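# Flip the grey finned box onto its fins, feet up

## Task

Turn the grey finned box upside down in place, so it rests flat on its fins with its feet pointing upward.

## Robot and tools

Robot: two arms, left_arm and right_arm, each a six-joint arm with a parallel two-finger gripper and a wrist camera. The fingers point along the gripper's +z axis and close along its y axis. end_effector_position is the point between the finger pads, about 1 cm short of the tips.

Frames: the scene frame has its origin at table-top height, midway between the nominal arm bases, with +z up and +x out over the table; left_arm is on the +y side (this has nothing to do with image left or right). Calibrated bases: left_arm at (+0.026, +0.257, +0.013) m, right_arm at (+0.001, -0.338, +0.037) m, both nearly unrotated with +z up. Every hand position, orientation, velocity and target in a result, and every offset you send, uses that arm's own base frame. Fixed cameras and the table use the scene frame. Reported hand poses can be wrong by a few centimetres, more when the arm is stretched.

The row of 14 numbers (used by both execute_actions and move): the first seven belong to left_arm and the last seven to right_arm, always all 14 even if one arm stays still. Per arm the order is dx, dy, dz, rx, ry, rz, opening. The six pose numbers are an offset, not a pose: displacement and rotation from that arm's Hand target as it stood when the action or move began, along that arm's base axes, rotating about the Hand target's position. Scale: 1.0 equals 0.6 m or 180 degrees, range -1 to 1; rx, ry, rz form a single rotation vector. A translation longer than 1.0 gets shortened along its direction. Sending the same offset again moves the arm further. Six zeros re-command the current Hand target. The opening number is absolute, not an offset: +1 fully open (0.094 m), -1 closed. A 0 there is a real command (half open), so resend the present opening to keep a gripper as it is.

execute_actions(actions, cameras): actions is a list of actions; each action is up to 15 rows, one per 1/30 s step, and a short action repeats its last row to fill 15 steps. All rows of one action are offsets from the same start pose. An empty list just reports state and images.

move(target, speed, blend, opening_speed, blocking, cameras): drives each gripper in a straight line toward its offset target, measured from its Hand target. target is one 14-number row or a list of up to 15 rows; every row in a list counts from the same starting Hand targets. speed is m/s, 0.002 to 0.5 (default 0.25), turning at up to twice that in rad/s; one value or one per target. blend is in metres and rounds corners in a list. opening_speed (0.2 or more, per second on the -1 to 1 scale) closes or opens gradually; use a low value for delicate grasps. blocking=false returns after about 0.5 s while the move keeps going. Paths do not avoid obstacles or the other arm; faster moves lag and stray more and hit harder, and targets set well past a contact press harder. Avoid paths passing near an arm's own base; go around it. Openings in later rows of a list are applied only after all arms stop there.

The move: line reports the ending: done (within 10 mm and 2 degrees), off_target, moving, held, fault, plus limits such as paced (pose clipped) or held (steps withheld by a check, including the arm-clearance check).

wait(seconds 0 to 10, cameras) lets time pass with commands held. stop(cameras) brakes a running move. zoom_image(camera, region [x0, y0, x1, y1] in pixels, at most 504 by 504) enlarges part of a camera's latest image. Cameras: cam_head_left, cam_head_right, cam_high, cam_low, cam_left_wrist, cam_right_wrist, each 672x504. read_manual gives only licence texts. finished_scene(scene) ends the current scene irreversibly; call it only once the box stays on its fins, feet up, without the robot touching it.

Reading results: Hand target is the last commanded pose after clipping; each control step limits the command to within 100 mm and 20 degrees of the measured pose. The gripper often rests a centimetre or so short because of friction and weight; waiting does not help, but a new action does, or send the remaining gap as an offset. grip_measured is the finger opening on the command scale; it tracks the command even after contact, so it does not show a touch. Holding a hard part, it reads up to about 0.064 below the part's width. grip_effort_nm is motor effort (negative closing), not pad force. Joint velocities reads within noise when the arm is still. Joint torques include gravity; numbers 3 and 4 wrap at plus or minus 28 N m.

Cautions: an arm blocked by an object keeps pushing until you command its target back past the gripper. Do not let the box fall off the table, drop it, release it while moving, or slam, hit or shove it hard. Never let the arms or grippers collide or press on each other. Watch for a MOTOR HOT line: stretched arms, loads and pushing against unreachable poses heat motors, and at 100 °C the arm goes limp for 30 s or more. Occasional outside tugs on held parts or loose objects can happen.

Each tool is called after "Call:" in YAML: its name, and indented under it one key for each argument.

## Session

Call:
execute_actions:
  actions: []

Scene clock: 0.00 s.
left_arm: end_effector_position=(+0.7469, +0.0627, +0.1858) grip_measured=+1.000 grip_effort_nm=n/a end_effector_quat_wxyz=(+0.600, +0.118, +0.783, +0.112) | right_arm: end_effector_position=(+0.2461, -0.0955, +0.3388) grip_measured=+1.000 grip_effort_nm=n/a end_effector_quat_wxyz=(+0.392, +0.340, +0.834, -0.188)
Joint positions: left_arm=[0.099 1.879 1.257 0.363 0.062 0.35 0.094] | right_arm=[0.029 0.581 0.868 -1.173 0.637 0.571 0.094]
Joint velocities: within noise
Joint torques (N m): no reading
Heat: left arm: hottest elbow 35 °C; right arm: hottest elbow 36 °C.
Hand target: left_arm +0.7532, +0.0634, +0.1927; +0.607, +0.117, +0.778, +0.114 | right_arm +0.2481, -0.0955, +0.3525; +0.404, +0.343, +0.828, -0.182
Tool commands: left_gripper/opening=+1.0 right_gripper/opening=+1.0

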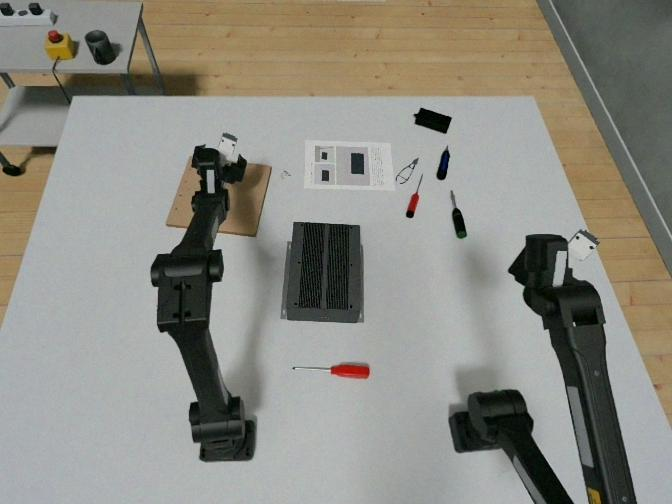

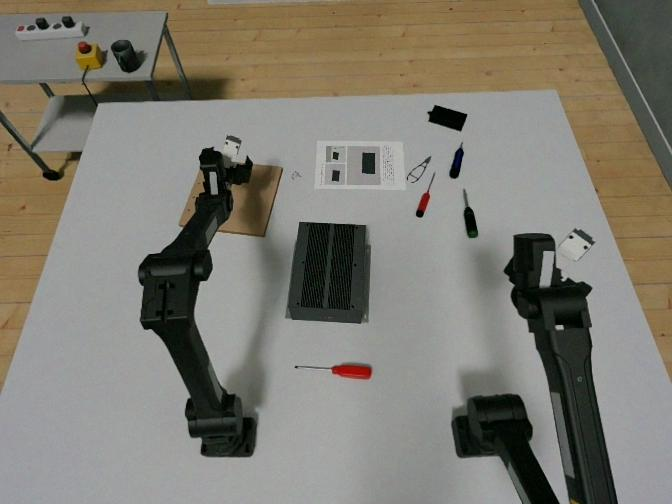

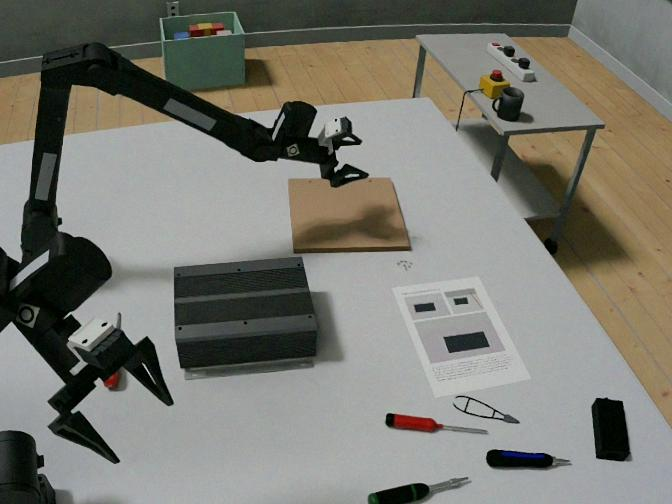

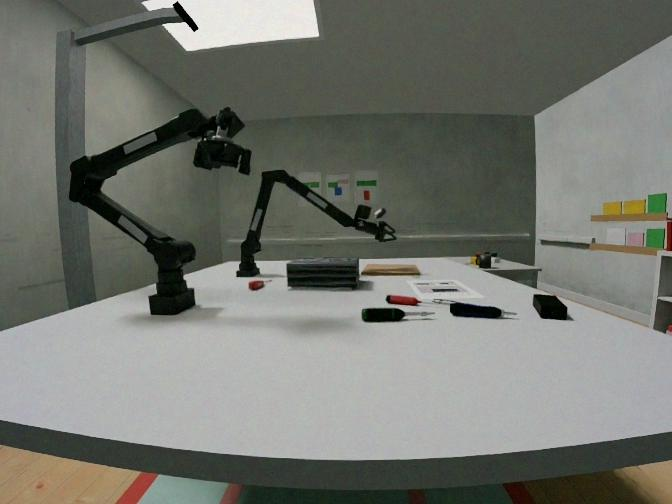

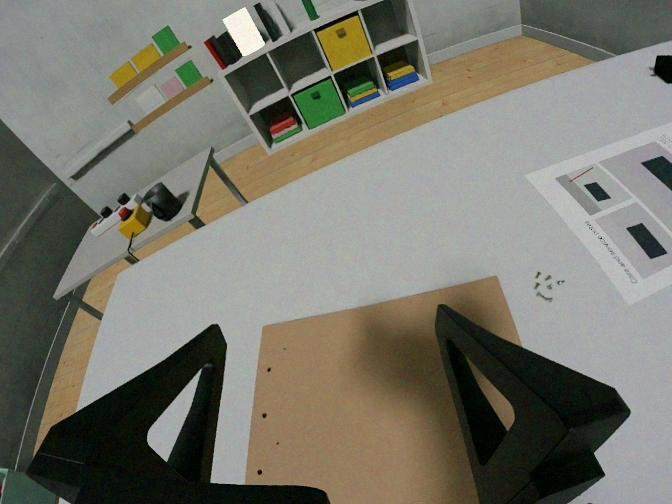

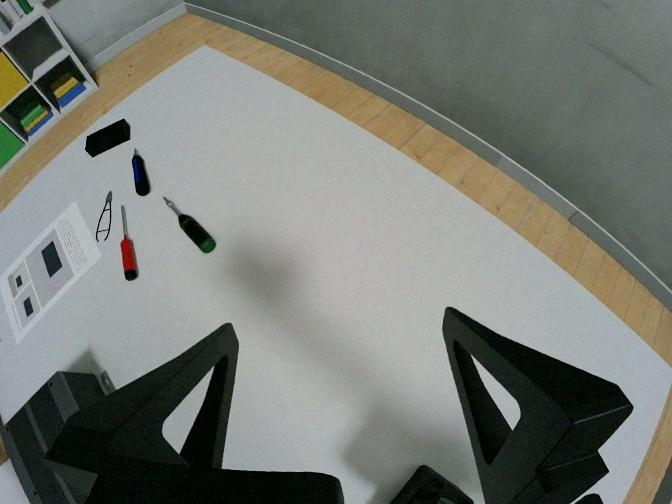

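Call:
zoom_image:
  camera: "cam_head_left"
  region: [270, 210, 380, 330]

Call:
zoom_image:
  camera: "cam_high"
  region: [160, 240, 340, 390]

Call:
zoom_image:
  camera: "cam_low"
  region: [270, 240, 380, 310]

Scaled by 4.200.

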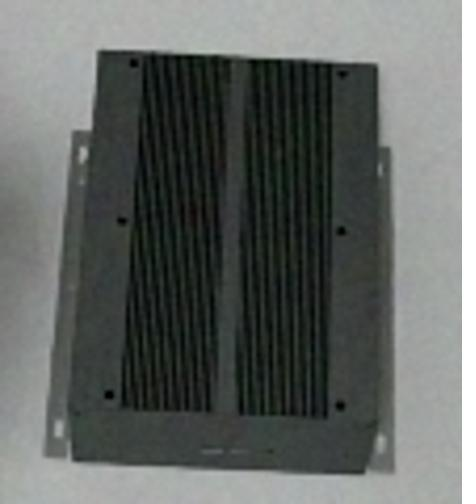

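Scaled by 2.800.

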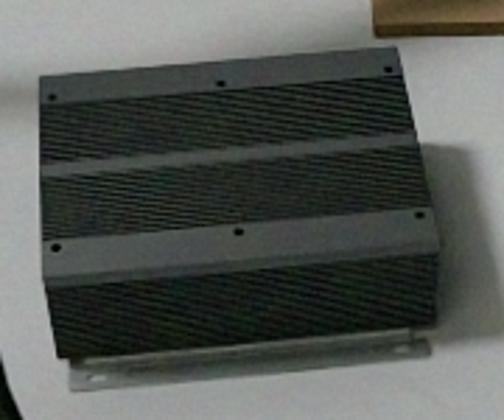

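Scaled by 4.582.

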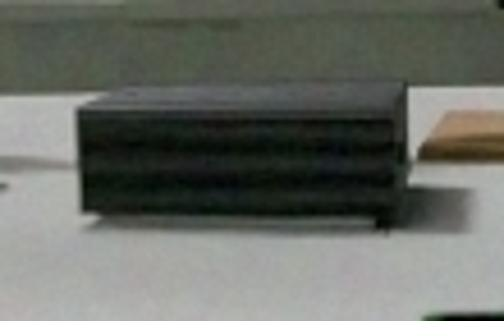

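Call:
move:
  target:
    - [-0.668, -0.165, -0.088, -0.3266, 0.4375, -0.1372, -1, 0.125, 0.421, -0.371, 0.3958, 0.1264, 0.3313, -1]
    - [-0.668, -0.165, -0.218, -0.3266, 0.4375, -0.1372, -1, 0.125, 0.421, -0.541, 0.3958, 0.1264, 0.3313, -1]
  speed: [0.35, 0.2]
  blend: [0.04, 0]
  cameras: ["cam_head_left", "cam_high", "cam_left_wrist", "cam_right_wrist"]

Scene clock: 171.03 s.
left_arm: end_effector_position=(+0.3518, -0.0390, +0.0685) grip_measured=-0.990 grip_effort_nm=-0.549 end_effector_quat_wxyz=(-0.010, +0.018, +0.887, -0.461) | right_arm: end_effector_position=(+0.3229, +0.1520, +0.0288) grip_measured=-0.987 grip_effort_nm=-0.691 end_effector_quat_wxyz=(+0.022, +0.044, +0.887, +0.459)
Joint positions: left_arm=[0.278 1.671 0.902 -1.221 0.89 0.52 0] | right_arm=[0.041 1.529 0.577 -0.427 -0.942 0.239 0.001]
Joint velocities: within noise
Joint torques (N m): left_arm=[0.03 -8.64 5.87 0.24 0.57 0.01] | right_arm=[0.85 -7.36 4.97 1.29 -0.69 0]
Heat: left arm: hottest elbow 47 °C; right arm: hottest elbow 46 °C.
Hand target: left_arm +0.3525, -0.0357, +0.0618; -0.009, +0.017, +0.887, -0.462 | right_arm +0.3230, +0.1573, +0.0279; +0.020, +0.039, +0.886, +0.461
Off the commanded pose: left_arm 0.007 m, 0 deg | right_arm 0.005 m, 1 deg.
move: done
Images, in order (width x height): cam_head_left 672x504, cam_high 672x504, cam_left_wrist 672x504, cam_right_wrist 672x504.

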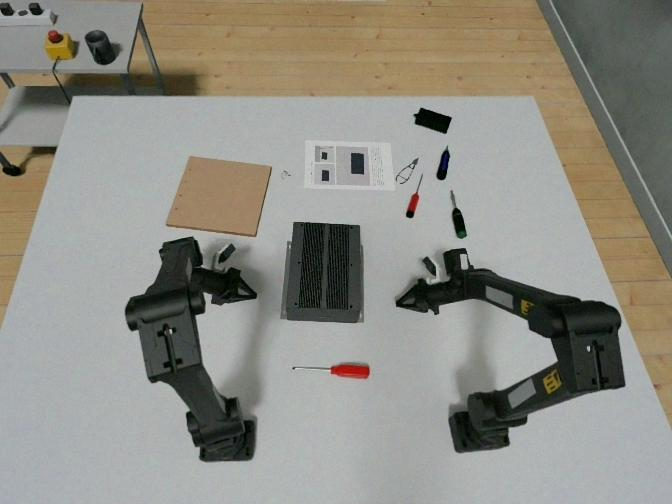

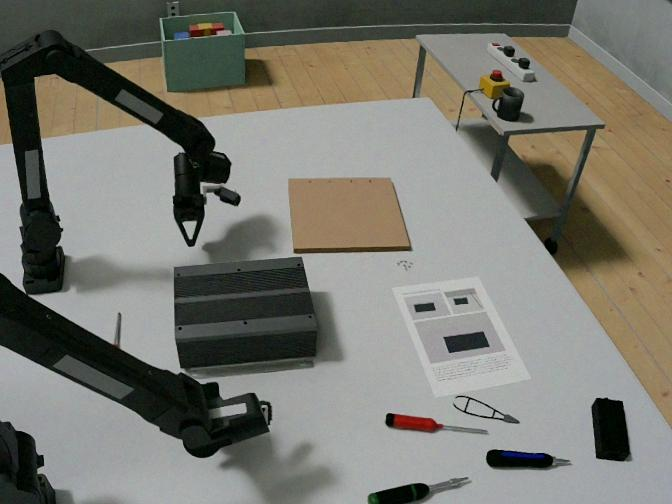

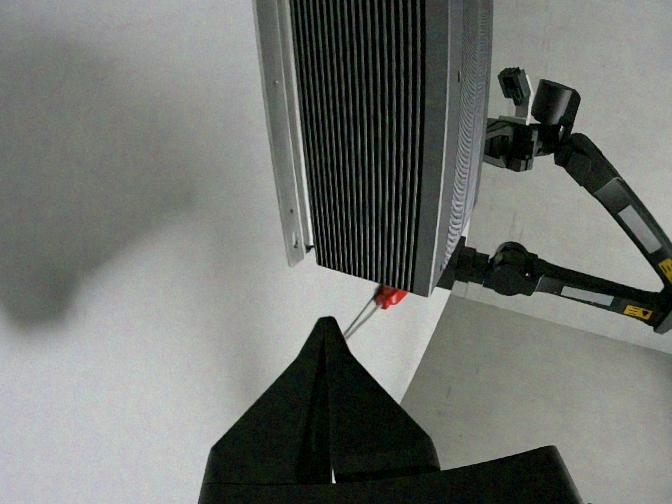

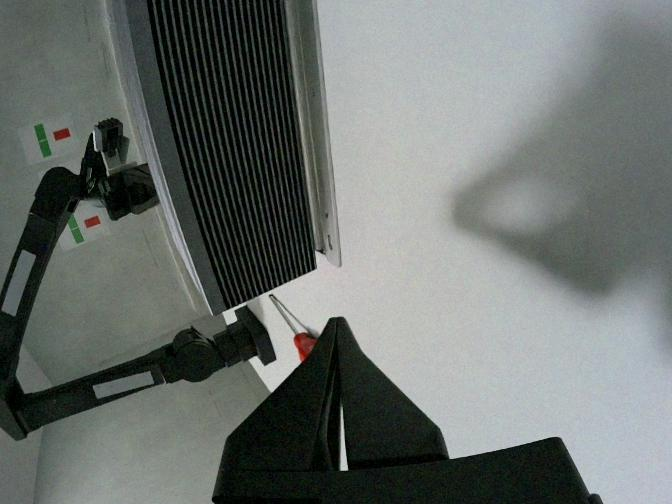

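Call:
move:
  target:
    - [-0.023, -0.1, -0.0417, 0, 0, 0, -1, -0.009, 0.115, -0.0133, 0, 0, 0, -1]
    - [-0.0277, -0.199, -0.0417, 0, 0, 0, -1, 0.003, 0.2257, -0.0133, 0, 0, 0, -1]
  speed: [0.2, 0.05]
  blend: [0.02, 0]
  cameras: ["cam_head_left", "cam_high", "cam_left_wrist", "cam_right_wrist"]

Scene clock: 233.03 s.
left_arm: end_effector_position=(+0.3418, -0.1229, +0.0333) grip_measured=-0.990 grip_effort_nm=-0.540 end_effector_quat_wxyz=(+0.002, -0.015, +0.893, -0.450) | right_arm: end_effector_position=(+0.3255, +0.2514, +0.0183) grip_measured=-0.987 grip_effort_nm=-0.701 end_effector_quat_wxyz=(+0.020, +0.084, +0.888, +0.452)
Joint positions: left_arm=[0.046 1.603 0.711 -0.712 0.933 0.029 0] | right_arm=[0.357 1.571 0.542 0.034 -0.79 0.791 0.001]
Joint velocities: within noise
Joint torques (N m): left_arm=[-7.65 -8.94 5.55 1.51 1.79 -0.27] | right_arm=[6.95 -5.42 7.45 3.4 -0.11 0.08]
Heat: left arm: hottest elbow 41 °C; right arm: hottest elbow 42 °C.
Hand target: left_arm +0.3358, -0.1551, +0.0368; -0.009, +0.017, +0.887, -0.462 | right_arm +0.3248, +0.2927, +0.0198; +0.020, +0.039, +0.886, +0.461
Off the commanded pose: left_arm 0.033 m, 4 deg | right_arm 0.041 m, 5 deg.
move: off_target (left_arm, right_arm)
Images, in order (width x height): cam_head_left 672x504, cam_high 672x504, cam_left_wrist 672x504, cam_right_wrist 672x504.

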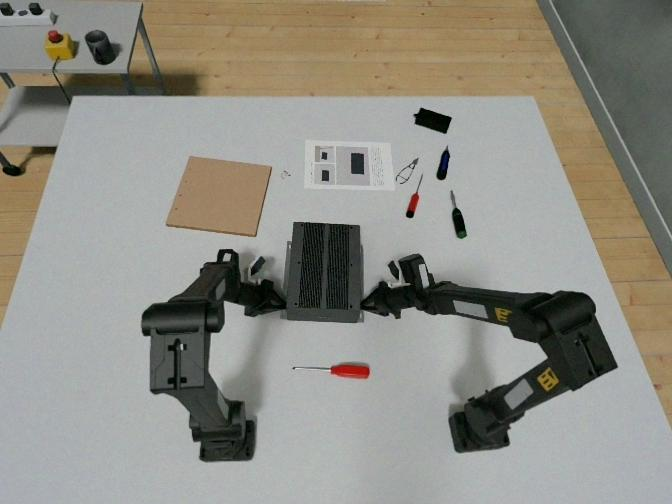

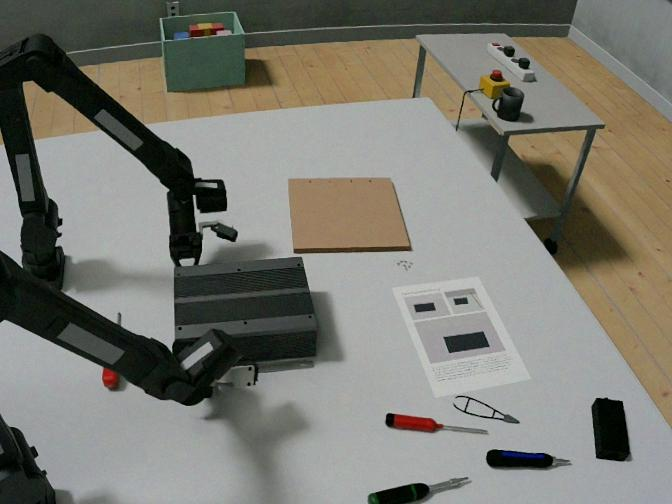

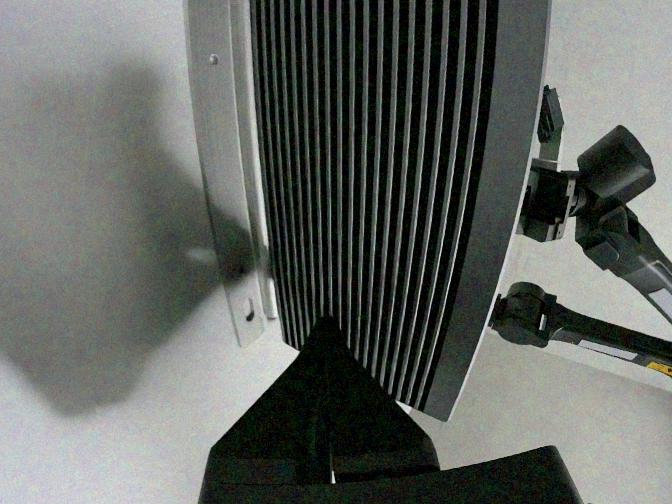

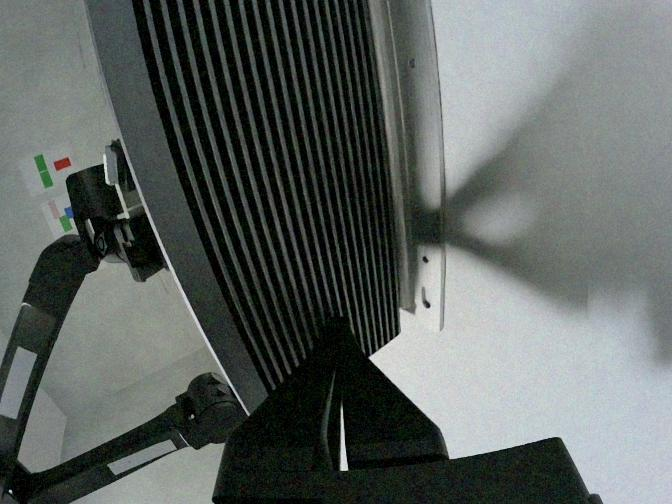

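Call:
move:
  target:
    - [0.0067, -0.038, 0, 0, 0, 0, -1, 0.0092, 0.0225, 0, 0, 0, 0, -1]
    - [0.0267, -0.0388, 0.115, 0, 0, 0, -1, 0.0292, 0.0208, 0.115, 0, 0, 0, -1]
    - [0.0812, -0.0408, 0.1933, 0, 0, 0, -1, 0.0833, 0.016, 0.1932, 0, 0, 0, -1]
    - [0.1428, -0.0432, 0.2458, 0, 0, 0, -1, 0.145, 0.0107, 0.2458, 0, 0, 0, -1]
    - [0.2063, -0.0457, 0.2817, 0, 0, 0, -1, 0.2082, 0.0052, 0.2817, 0, 0, 0, -1]
  speed: 0.06
  blend: [0.005, 0.02, 0.02, 0.02, 0]
  cameras: ["cam_high", "cam_left_wrist", "cam_right_wrist"]

Scene clock: 285.57 s.
left_arm: end_effector_position=(+0.4487, -0.1257, +0.1664) grip_measured=-0.990 grip_effort_nm=-0.545 end_effector_quat_wxyz=(-0.013, -0.037, +0.904, -0.425) | right_arm: end_effector_position=(+0.4188, +0.2464, +0.1449) grip_measured=-0.987 grip_effort_nm=-0.696 end_effector_quat_wxyz=(-0.016, +0.106, +0.899, +0.424)
Joint positions: left_arm=[0.016 1.598 1.174 -1.154 0.879 -0.063 0] | right_arm=[0.275 1.504 0.984 -0.657 -0.805 0.68 0.001]
Joint velocities: within noise
Joint torques (N m): left_arm=[-8.94 -12.4 13.67 0.13 3.91 -0.2] | right_arm=[5.42 -9.76 15.46 2.92 -2.18 -0.26]
Heat: left arm: hottest elbow 40 °C; right arm: hottest elbow 43 °C.
Hand target: left_arm +0.4596, -0.1825, +0.2059; -0.009, +0.017, +0.887, -0.462 | right_arm +0.4496, +0.2957, +0.1888; +0.020, +0.039, +0.886, +0.461
Off the commanded pose: left_arm 0.070 m, 8 deg | right_arm 0.073 m, 10 deg.
move: off_target (left_arm, right_arm); limits=paced
Images, in order (width x height): cam_high 672x504, cam_left_wrist 672x504, cam_right_wrist 672x504.

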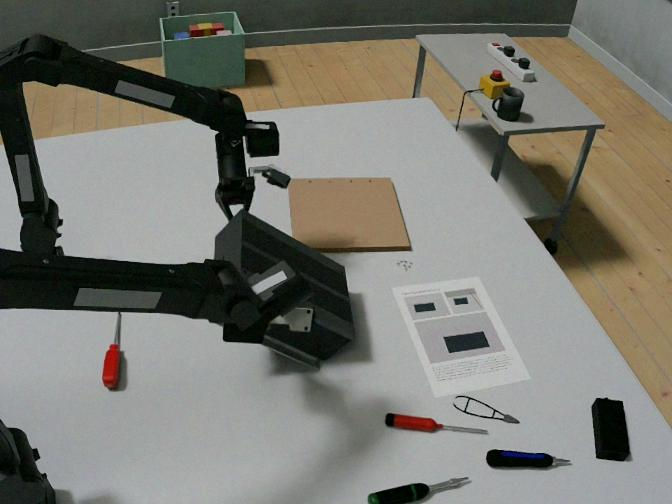

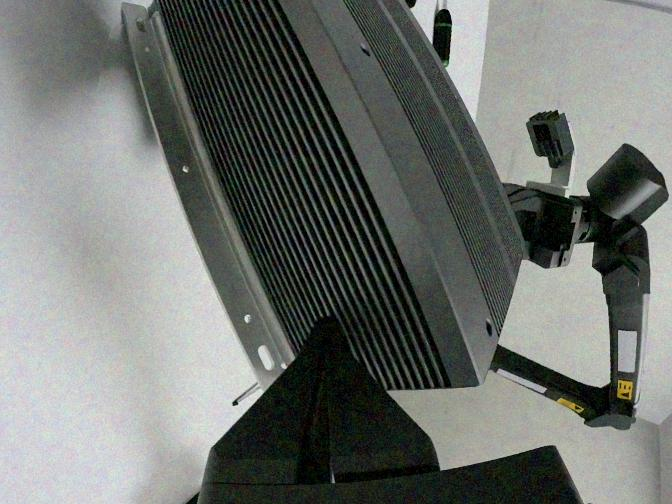

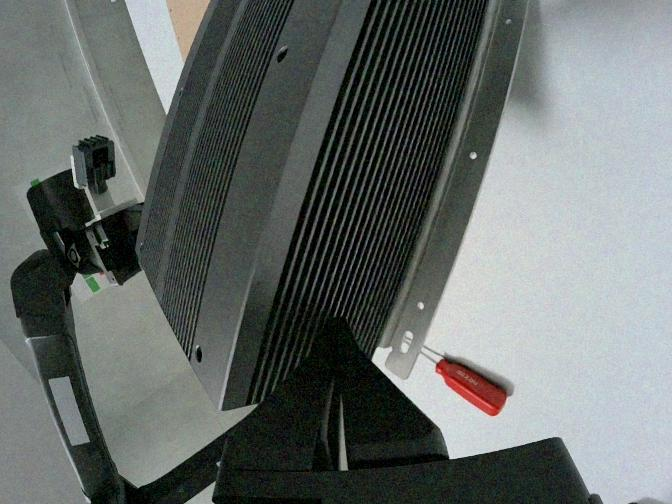

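Call:
move:
  target:
    - [0.145, -0.0055, 0.0492, 0, 0, 0, -1, 0.112, -0.0097, 0.0418, 0, 0, 0, -1]
    - [0.2117, -0.008, 0.0558, 0, 0, 0, -1, 0.1787, -0.0155, 0.0485, 0, 0, 0, -1]
    - [0.2917, -0.011, 0.0375, 0, 0, 0, -1, 0.2583, -0.0225, 0.0285, 0, 0, 0, -1]
  speed: [0.06, 0.05, 0.04]
  blend: [0.02, 0.02, 0]
  cameras: ["cam_high", "cam_left_wrist", "cam_right_wrist", "cam_low"]

Scene clock: 308.90 s.
left_arm: end_effector_position=(+0.6406, -0.1344, +0.2313) grip_measured=-0.990 grip_effort_nm=-0.540 end_effector_quat_wxyz=(+0.023, -0.013, +0.892, -0.450) | right_arm: end_effector_position=(+0.6022, +0.2285, +0.1985) grip_measured=-0.987 grip_effort_nm=-0.691 end_effector_quat_wxyz=(+0.026, +0.089, +0.891, +0.445)
Joint positions: left_arm=[0.007 2.013 1.917 -1.394 0.933 -0.063 0] | right_arm=[0.159 1.853 1.574 -0.9 -0.862 0.54 0.001]
Joint velocities: within noise
Joint torques (N m): left_arm=[-7.53 -16.85 11.38 -0.47 1.66 -0.11] | right_arm=[5.07 -14.04 12.11 1.65 -1.75 -0.24]
Heat: left arm: hottest wrist yaw 51 °C; right arm: hottest elbow 50 °C.
Hand target: left_arm +0.6346, -0.1890, +0.2284; -0.009, +0.017, +0.887, -0.462 | right_arm +0.6047, +0.2823, +0.2061; +0.020, +0.039, +0.886, +0.461
Off the commanded pose: left_arm 0.055 m, 5 deg | right_arm 0.054 m, 6 deg.
move: off_target (left_arm, right_arm)
Images, in order (width x height): cam_high 672x504, cam_low 672x504, cam_left_wrist 672x504, cam_right_wrist 672x504.

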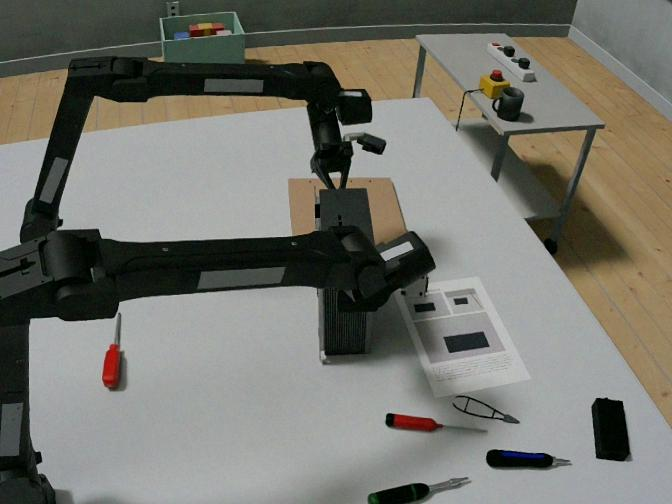

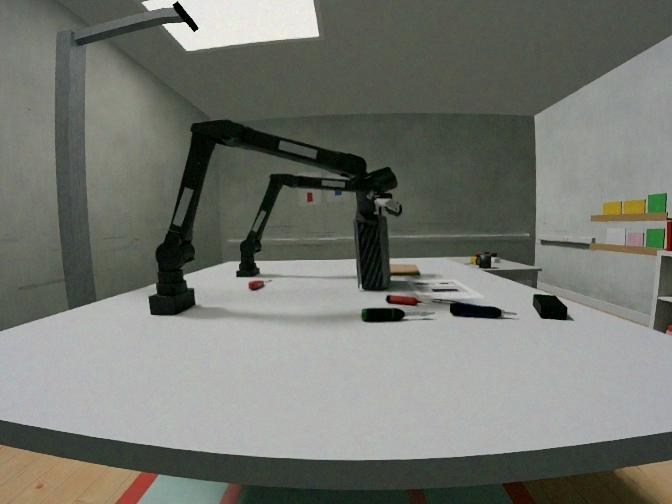

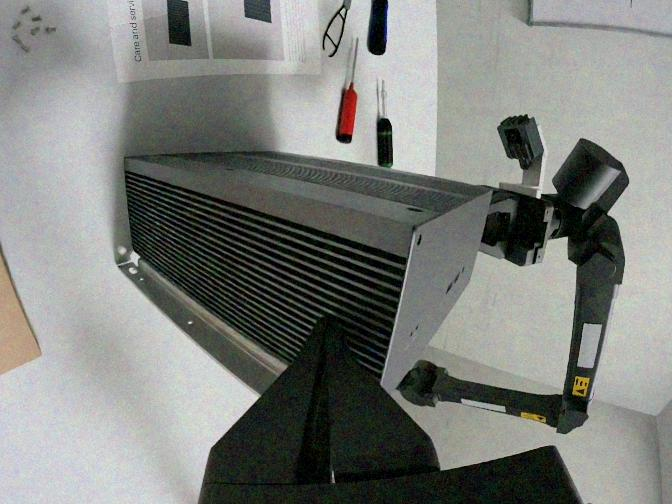

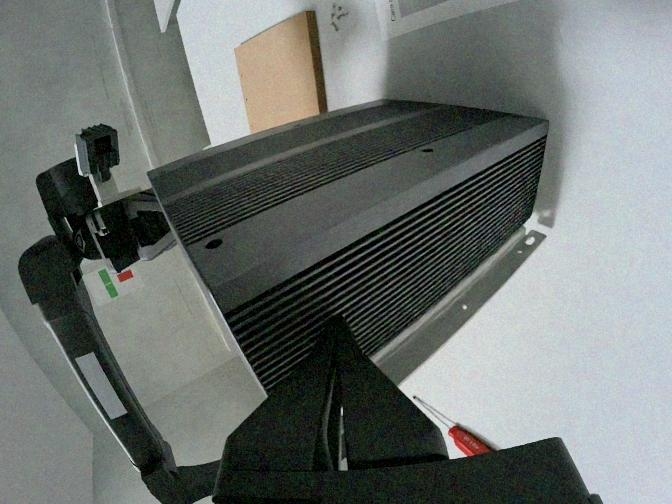

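Call:
zoom_image:
  camera: "cam_low"
  region: [320, 180, 430, 310]

Scaled by 3.877.

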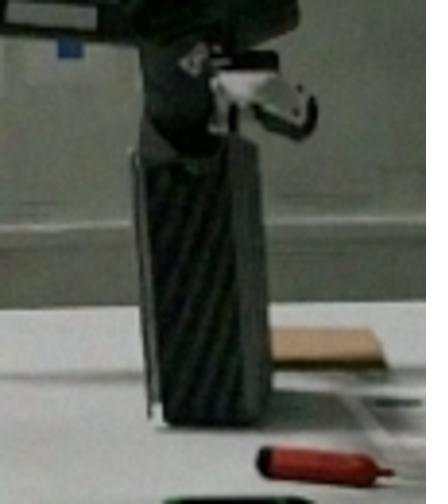

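Call:
move:
  target:
    - [0.03, -0.0012, 0, 0, 0, 0, -1, 0.03, -0.0027, 0, 0, 0, 0, -1]
    - [0.0257, 0.0983, 0.0043, 0, 0, 0, -1, 0.0122, -0.098, -0.0117, 0, 0, 0, -1]
    - [0.0257, 0.1567, 0.0043, 0, 0, 0, -1, 0.0122, -0.1572, -0.0117, 0, 0, 0, -1]
    - [0.0257, 0.1567, -0.3057, 0, 0, 0, -1, 0.0122, -0.1572, -0.3068, 0, 0, 0, -1]
    - [0.029, 0.1083, -0.3057, 0, 0, 0, -1, 0.0155, -0.0955, -0.3068, 0, 0, 0, -1]
  speed: [0.04, 0.04, 0.08, 0.15, 0.08]
  blend: [0, 0.005, 0.015, 0.015, 0]

Scene clock: 374.60 s.
left_arm: end_effector_position=(+0.6533, -0.1226, +0.0598) grip_measured=-0.990 grip_effort_nm=-0.540 end_effector_quat_wxyz=(+0.001, +0.026, +0.887, -0.461) | right_arm: end_effector_position=(+0.6116, +0.2181, +0.0234) grip_measured=-0.987 grip_effort_nm=-0.686 end_effector_quat_wxyz=(+0.019, +0.042, +0.887, +0.460)
Joint positions: left_arm=[0.028 2.248 1.842 -1.242 0.956 0.127 0] | right_arm=[0.13 2.112 1.477 -0.638 -0.924 0.373 0.001]
Joint velocities: within noise
Joint torques (N m): left_arm=[-0.97 -19.31 7.71 0.84 0.74 -0.25] | right_arm=[0.09 -18.61 7.13 1.72 -0.6 -0.03]
Heat: left arm: hottest elbow 48 °C; right arm: hottest elbow 51 °C.
Hand target: left_arm +0.6519, -0.1241, +0.0449; -0.009, +0.017, +0.887, -0.462 | right_arm +0.6139, +0.2251, +0.0219; +0.020, +0.039, +0.886, +0.461
Off the commanded pose: left_arm 0.015 m, 2 deg | right_arm 0.007 m, 0 deg.
move: off_target (left_arm)

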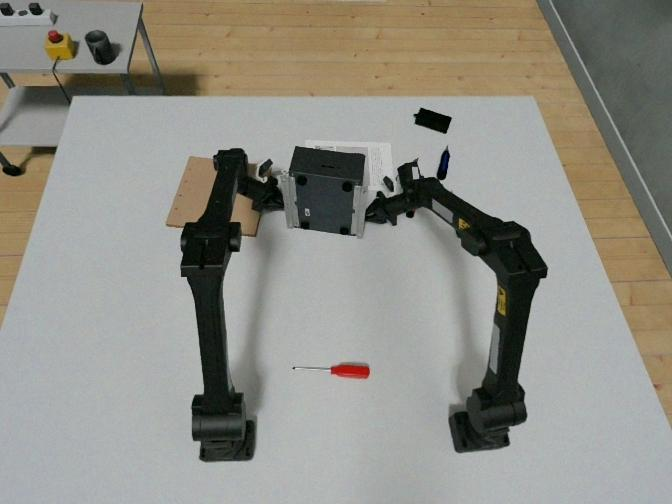

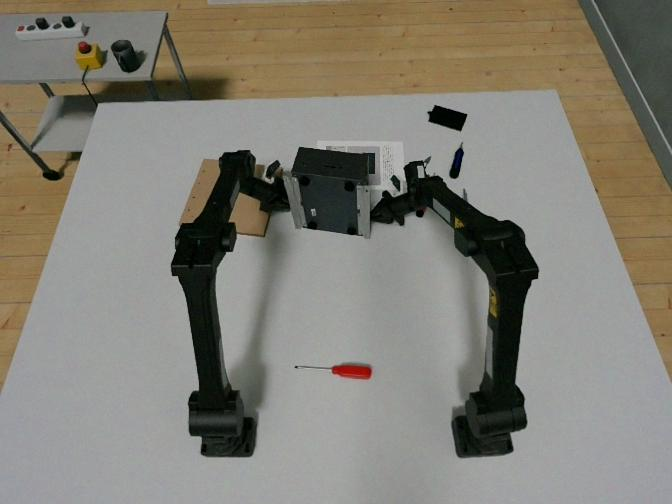

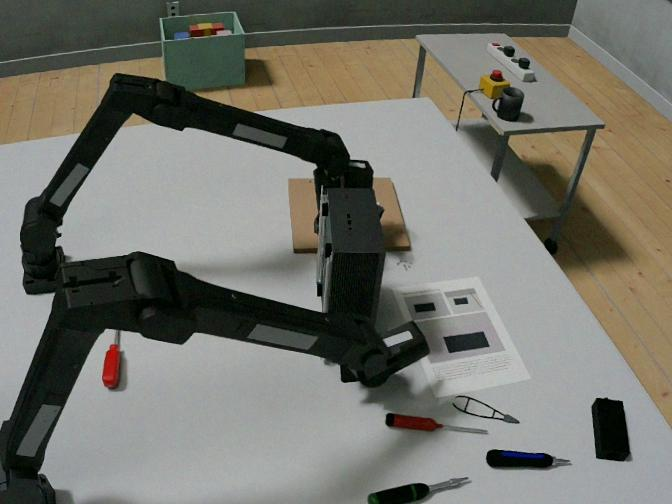

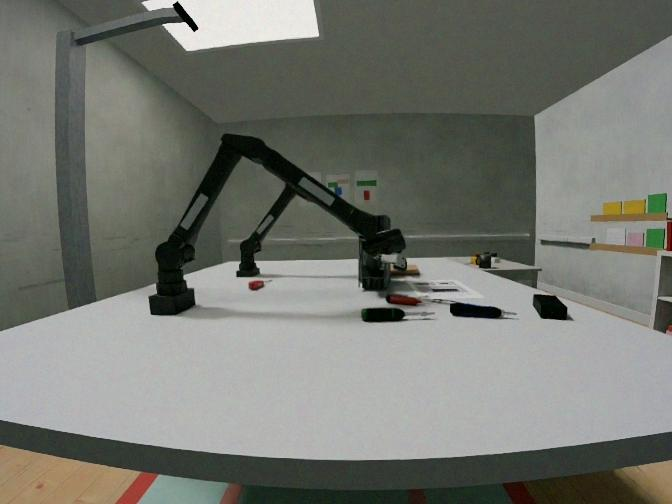

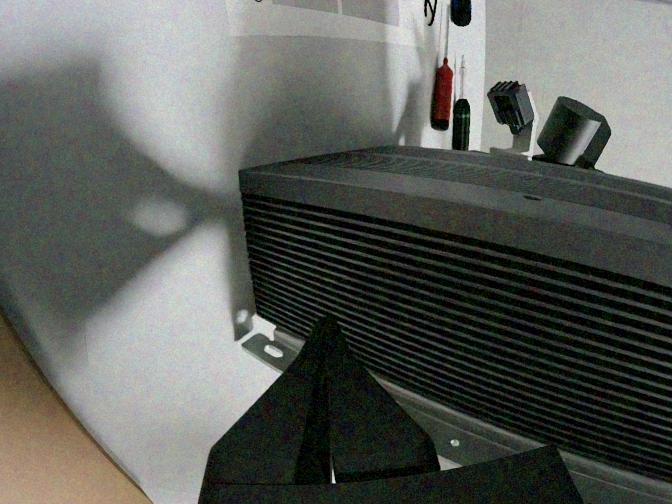

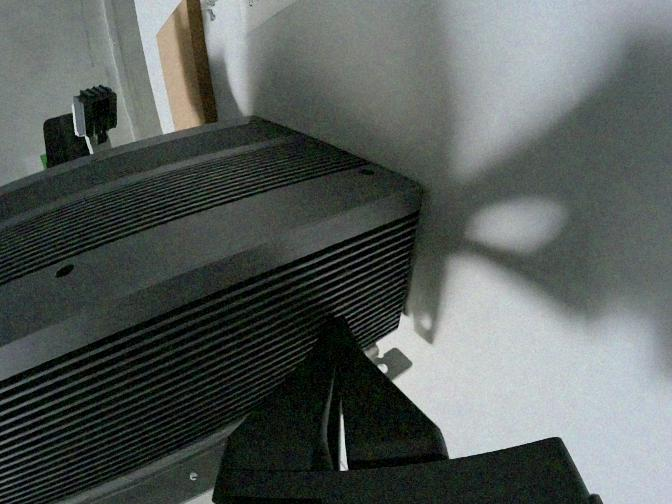

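Call:
move:
  target: [-0.7533, 0.0117, 0, 0, 0, 0, -1, -0.7183, 0.0433, 0, 0, 0, 0, -1]
  speed: 0.06

Scene clock: 406.10 s.
left_arm: end_effector_position=(+0.2153, -0.1134, +0.0445) grip_measured=-0.990 grip_effort_nm=-0.535 end_effector_quat_wxyz=(+0.009, +0.021, +0.890, -0.455) | right_arm: end_effector_position=(+0.1919, +0.2409, +0.0163) grip_measured=-0.987 grip_effort_nm=-0.686 end_effector_quat_wxyz=(+0.027, +0.057, +0.891, +0.449)
Joint positions: left_arm=[0.122 1.307 0.421 -0.857 0.935 0.255 0] | right_arm=[0.538 1.275 0.193 0.205 -0.686 0.924 0.001]
Joint velocities: within noise
Joint torques (N m): left_arm=[-1.2 -4.72 3.96 -0.96 1.02 -0.02] | right_arm=[1.9 -4.42 4.26 2.21 -1.02 0]
Heat: left arm: hottest elbow 44 °C; right arm: hottest elbow 48 °C.
Hand target: left_arm +0.2001, -0.1171, +0.0450; -0.009, +0.017, +0.887, -0.462 | right_arm +0.1830, +0.2510, +0.0219; +0.020, +0.039, +0.886, +0.461
Off the commanded pose: left_arm 0.016 m, 2 deg | right_arm 0.015 m, 3 deg.
move: off_target (left_arm, right_arm)

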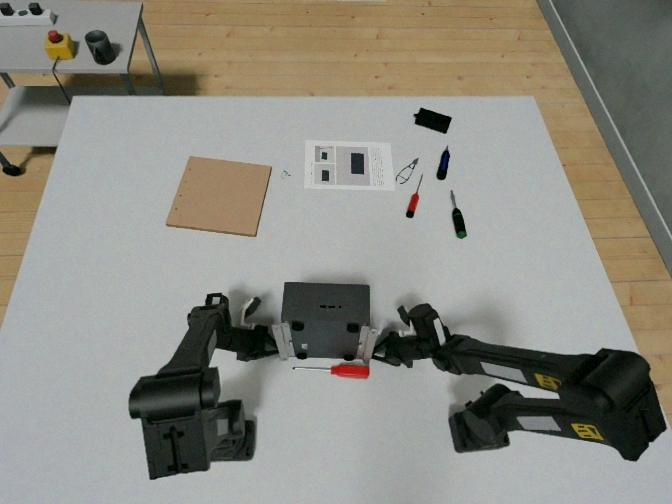

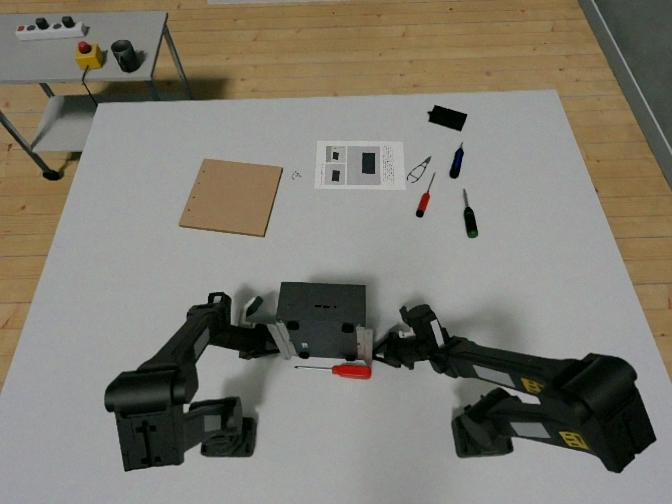

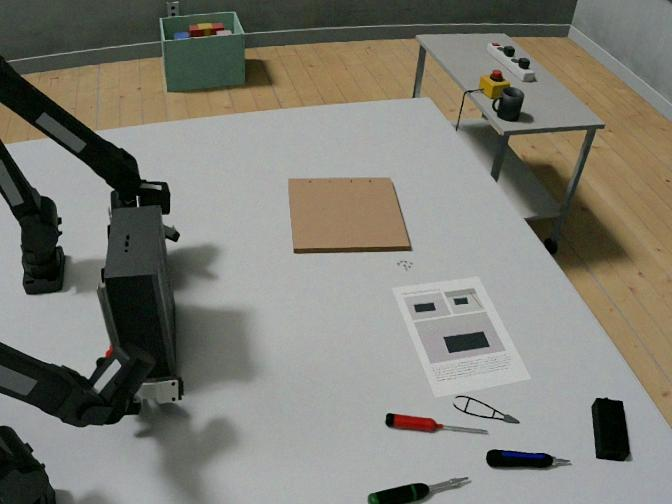

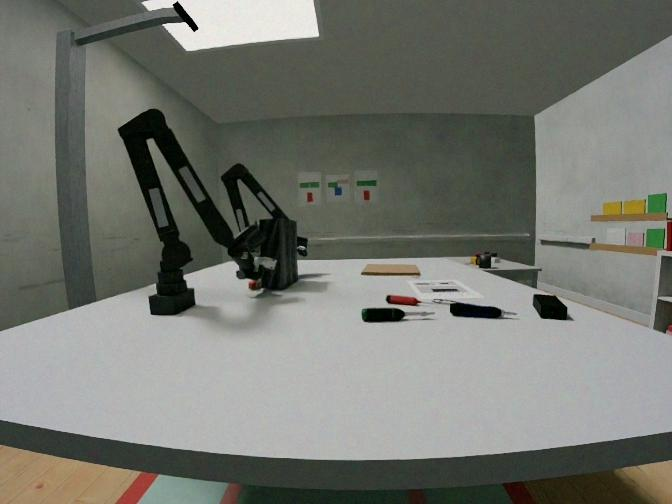

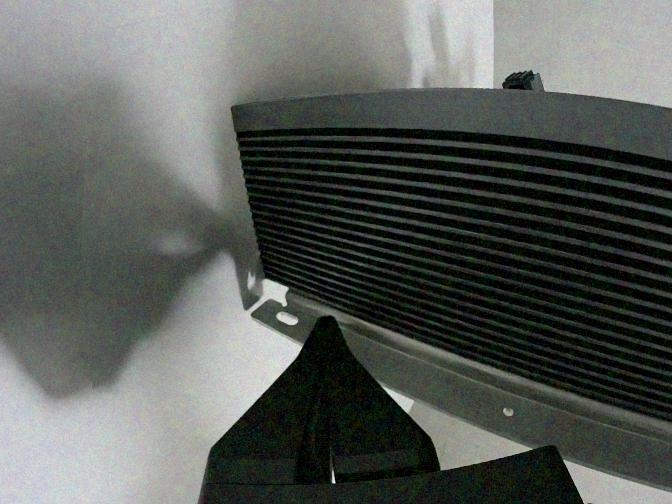

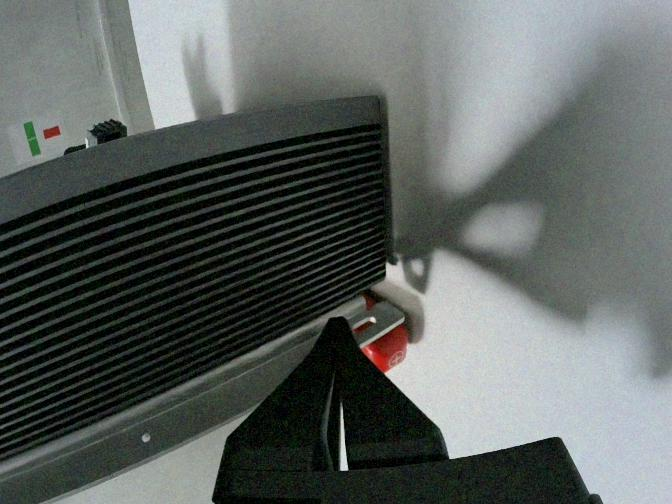

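Call:
move:
  target:
    - [0.0583, 0.02, 0.0033, 0, 0, 0, -1, 0.05, -0.0267, -0.0033, 0, 0, 0, -1]
    - [0.0817, 0.0783, 0.025, 0, 0, 0, -1, 0.075, -0.085, 0.0133, 0, 0, 0, -1]
    - [0.0817, 0.0783, 0.2633, 0, 0, 0, -1, 0.075, -0.085, 0.27, 0, 0, 0, -1]
    - [0.0788, -0.0817, 0.2633, 0, 0, 0, -1, 0.0817, 0.07, 0.27, 0, 0, 0, -1]
  speed: [0.1, 0.15, 0.2, 0.05]
  blend: [0.01, 0.02, 0.02, 0]
  cameras: ["cam_high", "cam_head_left", "cam_left_wrist", "cam_right_wrist"]

Scene clock: 439.67 s.
left_arm: end_effector_position=(+0.2710, -0.1295, +0.2046) grip_measured=-0.990 grip_effort_nm=-0.535 end_effector_quat_wxyz=(+0.030, -0.014, +0.898, -0.438) | right_arm: end_effector_position=(+0.2203, +0.2542, +0.1529) grip_measured=-0.987 grip_effort_nm=-0.696 end_effector_quat_wxyz=(+0.001, +0.087, +0.901, +0.426)
Joint positions: left_arm=[0.023 1.036 0.752 -1.209 0.906 -0.045 0] | right_arm=[0.536 0.92 0.516 -0.545 -0.67 0.952 0.001]
Joint velocities: within noise
Joint torques (N m): left_arm=[-9.52 -4.01 6.61 0.43 2.68 -0.3] | right_arm=[4.66 -0.03 12.55 4.53 -1.19 -0.02]
Heat: left arm: hottest elbow 42 °C; right arm: hottest elbow 45 °C.
Hand target: left_arm +0.2473, -0.1661, +0.2029; -0.009, +0.017, +0.887, -0.462 | right_arm +0.2320, +0.2929, +0.1839; +0.020, +0.039, +0.886, +0.461
Off the commanded pose: left_arm 0.044 m, 7 deg | right_arm 0.051 m, 7 deg.
move: off_target (left_arm, right_arm); blend cut to 0.0199 m at target 2
Images, in order (width x height): cam_head_left 672x504, cam_high 672x504, cam_left_wrist 672x504, cam_right_wrist 672x504.

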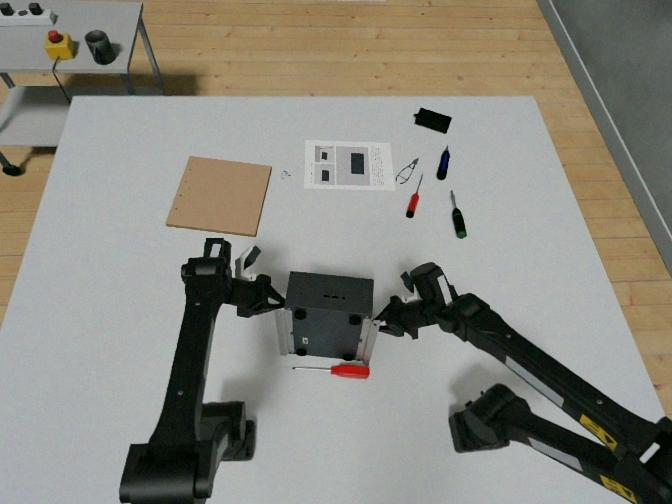

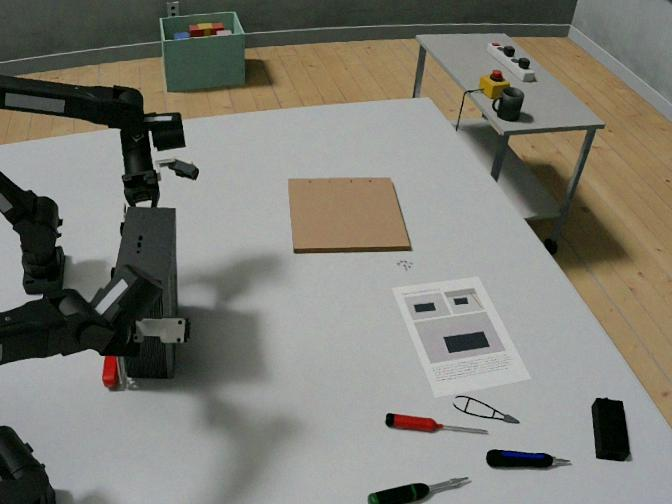

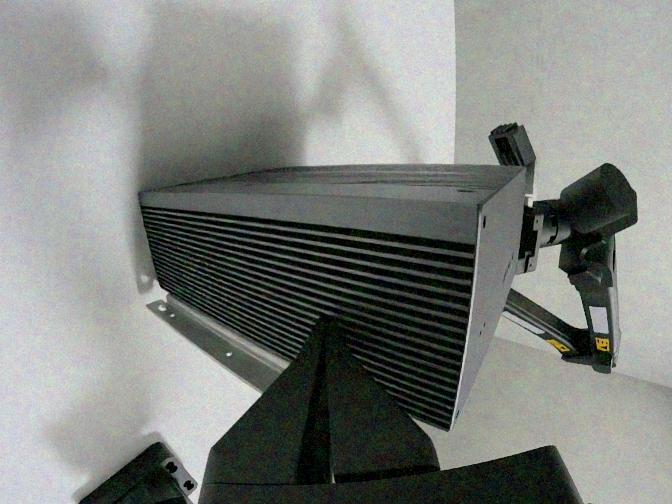

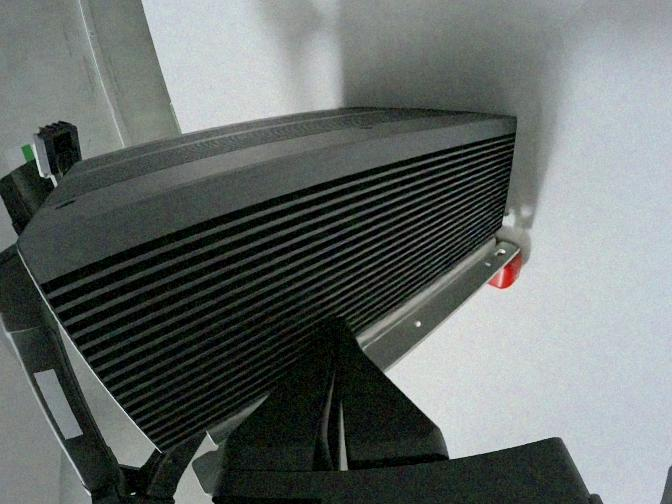

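Call:
move:
  target:
    - [0, 0.095, 0, 0, 0, 0, -1, 0, -0.0983, 0, 0, 0, 0, -1]
    - [-0.0333, 0.095, 0, 0, 0, 0, -1, 0.0417, -0.0983, 0.0567, 0, 0, 0, -1]
  speed: [0.05, 0.08]
  blend: [0.01, 0]
  cameras: ["cam_left_wrist", "cam_right_wrist"]

Scene clock: 459.30 s.
left_arm: end_effector_position=(+0.2297, -0.1114, +0.2020) grip_measured=-0.990 grip_effort_nm=-0.540 end_effector_quat_wxyz=(-0.013, +0.016, +0.886, -0.463) | right_arm: end_effector_position=(+0.2417, +0.2324, +0.1977) grip_measured=-0.987 grip_effort_nm=-0.686 end_effector_quat_wxyz=(+0.002, +0.045, +0.890, +0.454)
Joint positions: left_arm=[0.127 1.053 0.73 -1.489 0.942 0.287 0] | right_arm=[0.382 0.929 0.632 -0.746 -0.823 0.717 0.001]
Joint velocities: within noise
Joint torques (N m): left_arm=[-0.03 -3.78 7.91 -0.23 0.51 0] | right_arm=[-1.96 -2.67 11.79 0.99 -0.57 -0.23]
Heat: left arm: hottest elbow 42 °C; right arm: hottest elbow 50 °C.
Hand target: left_arm +0.2274, -0.1091, +0.2030; -0.009, +0.017, +0.887, -0.462 | right_arm +0.2570, +0.2340, +0.2180; +0.020, +0.039, +0.886, +0.461
Off the commanded pose: left_arm 0.003 m, 0 deg | right_arm 0.025 m, 2 deg.
move: off_target (right_arm)
Images, in order (width x height): cam_left_wrist 672x504, cam_right_wrist 672x504.

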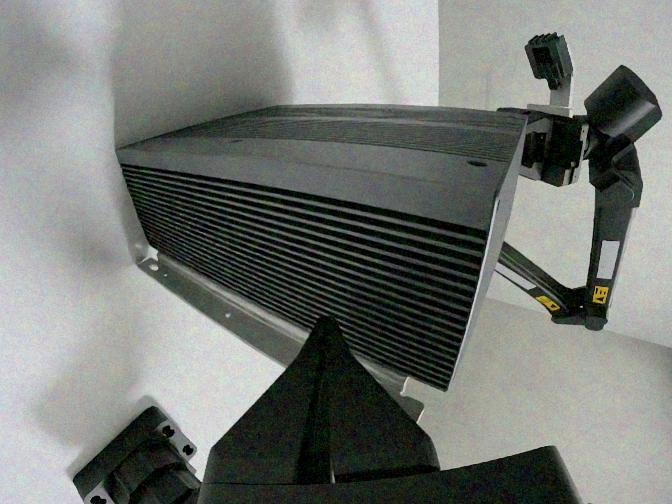

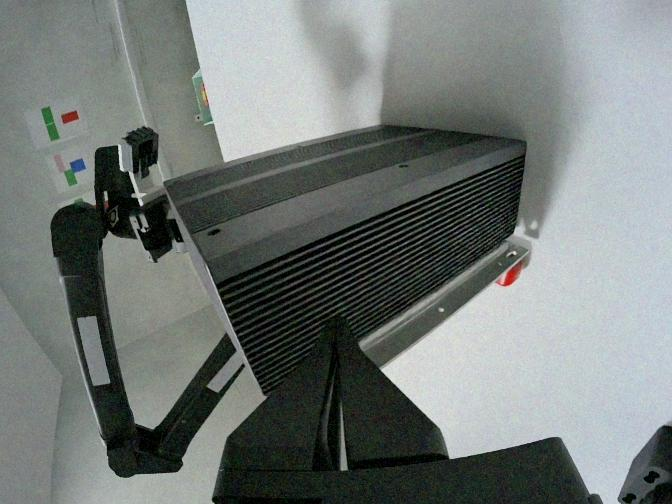

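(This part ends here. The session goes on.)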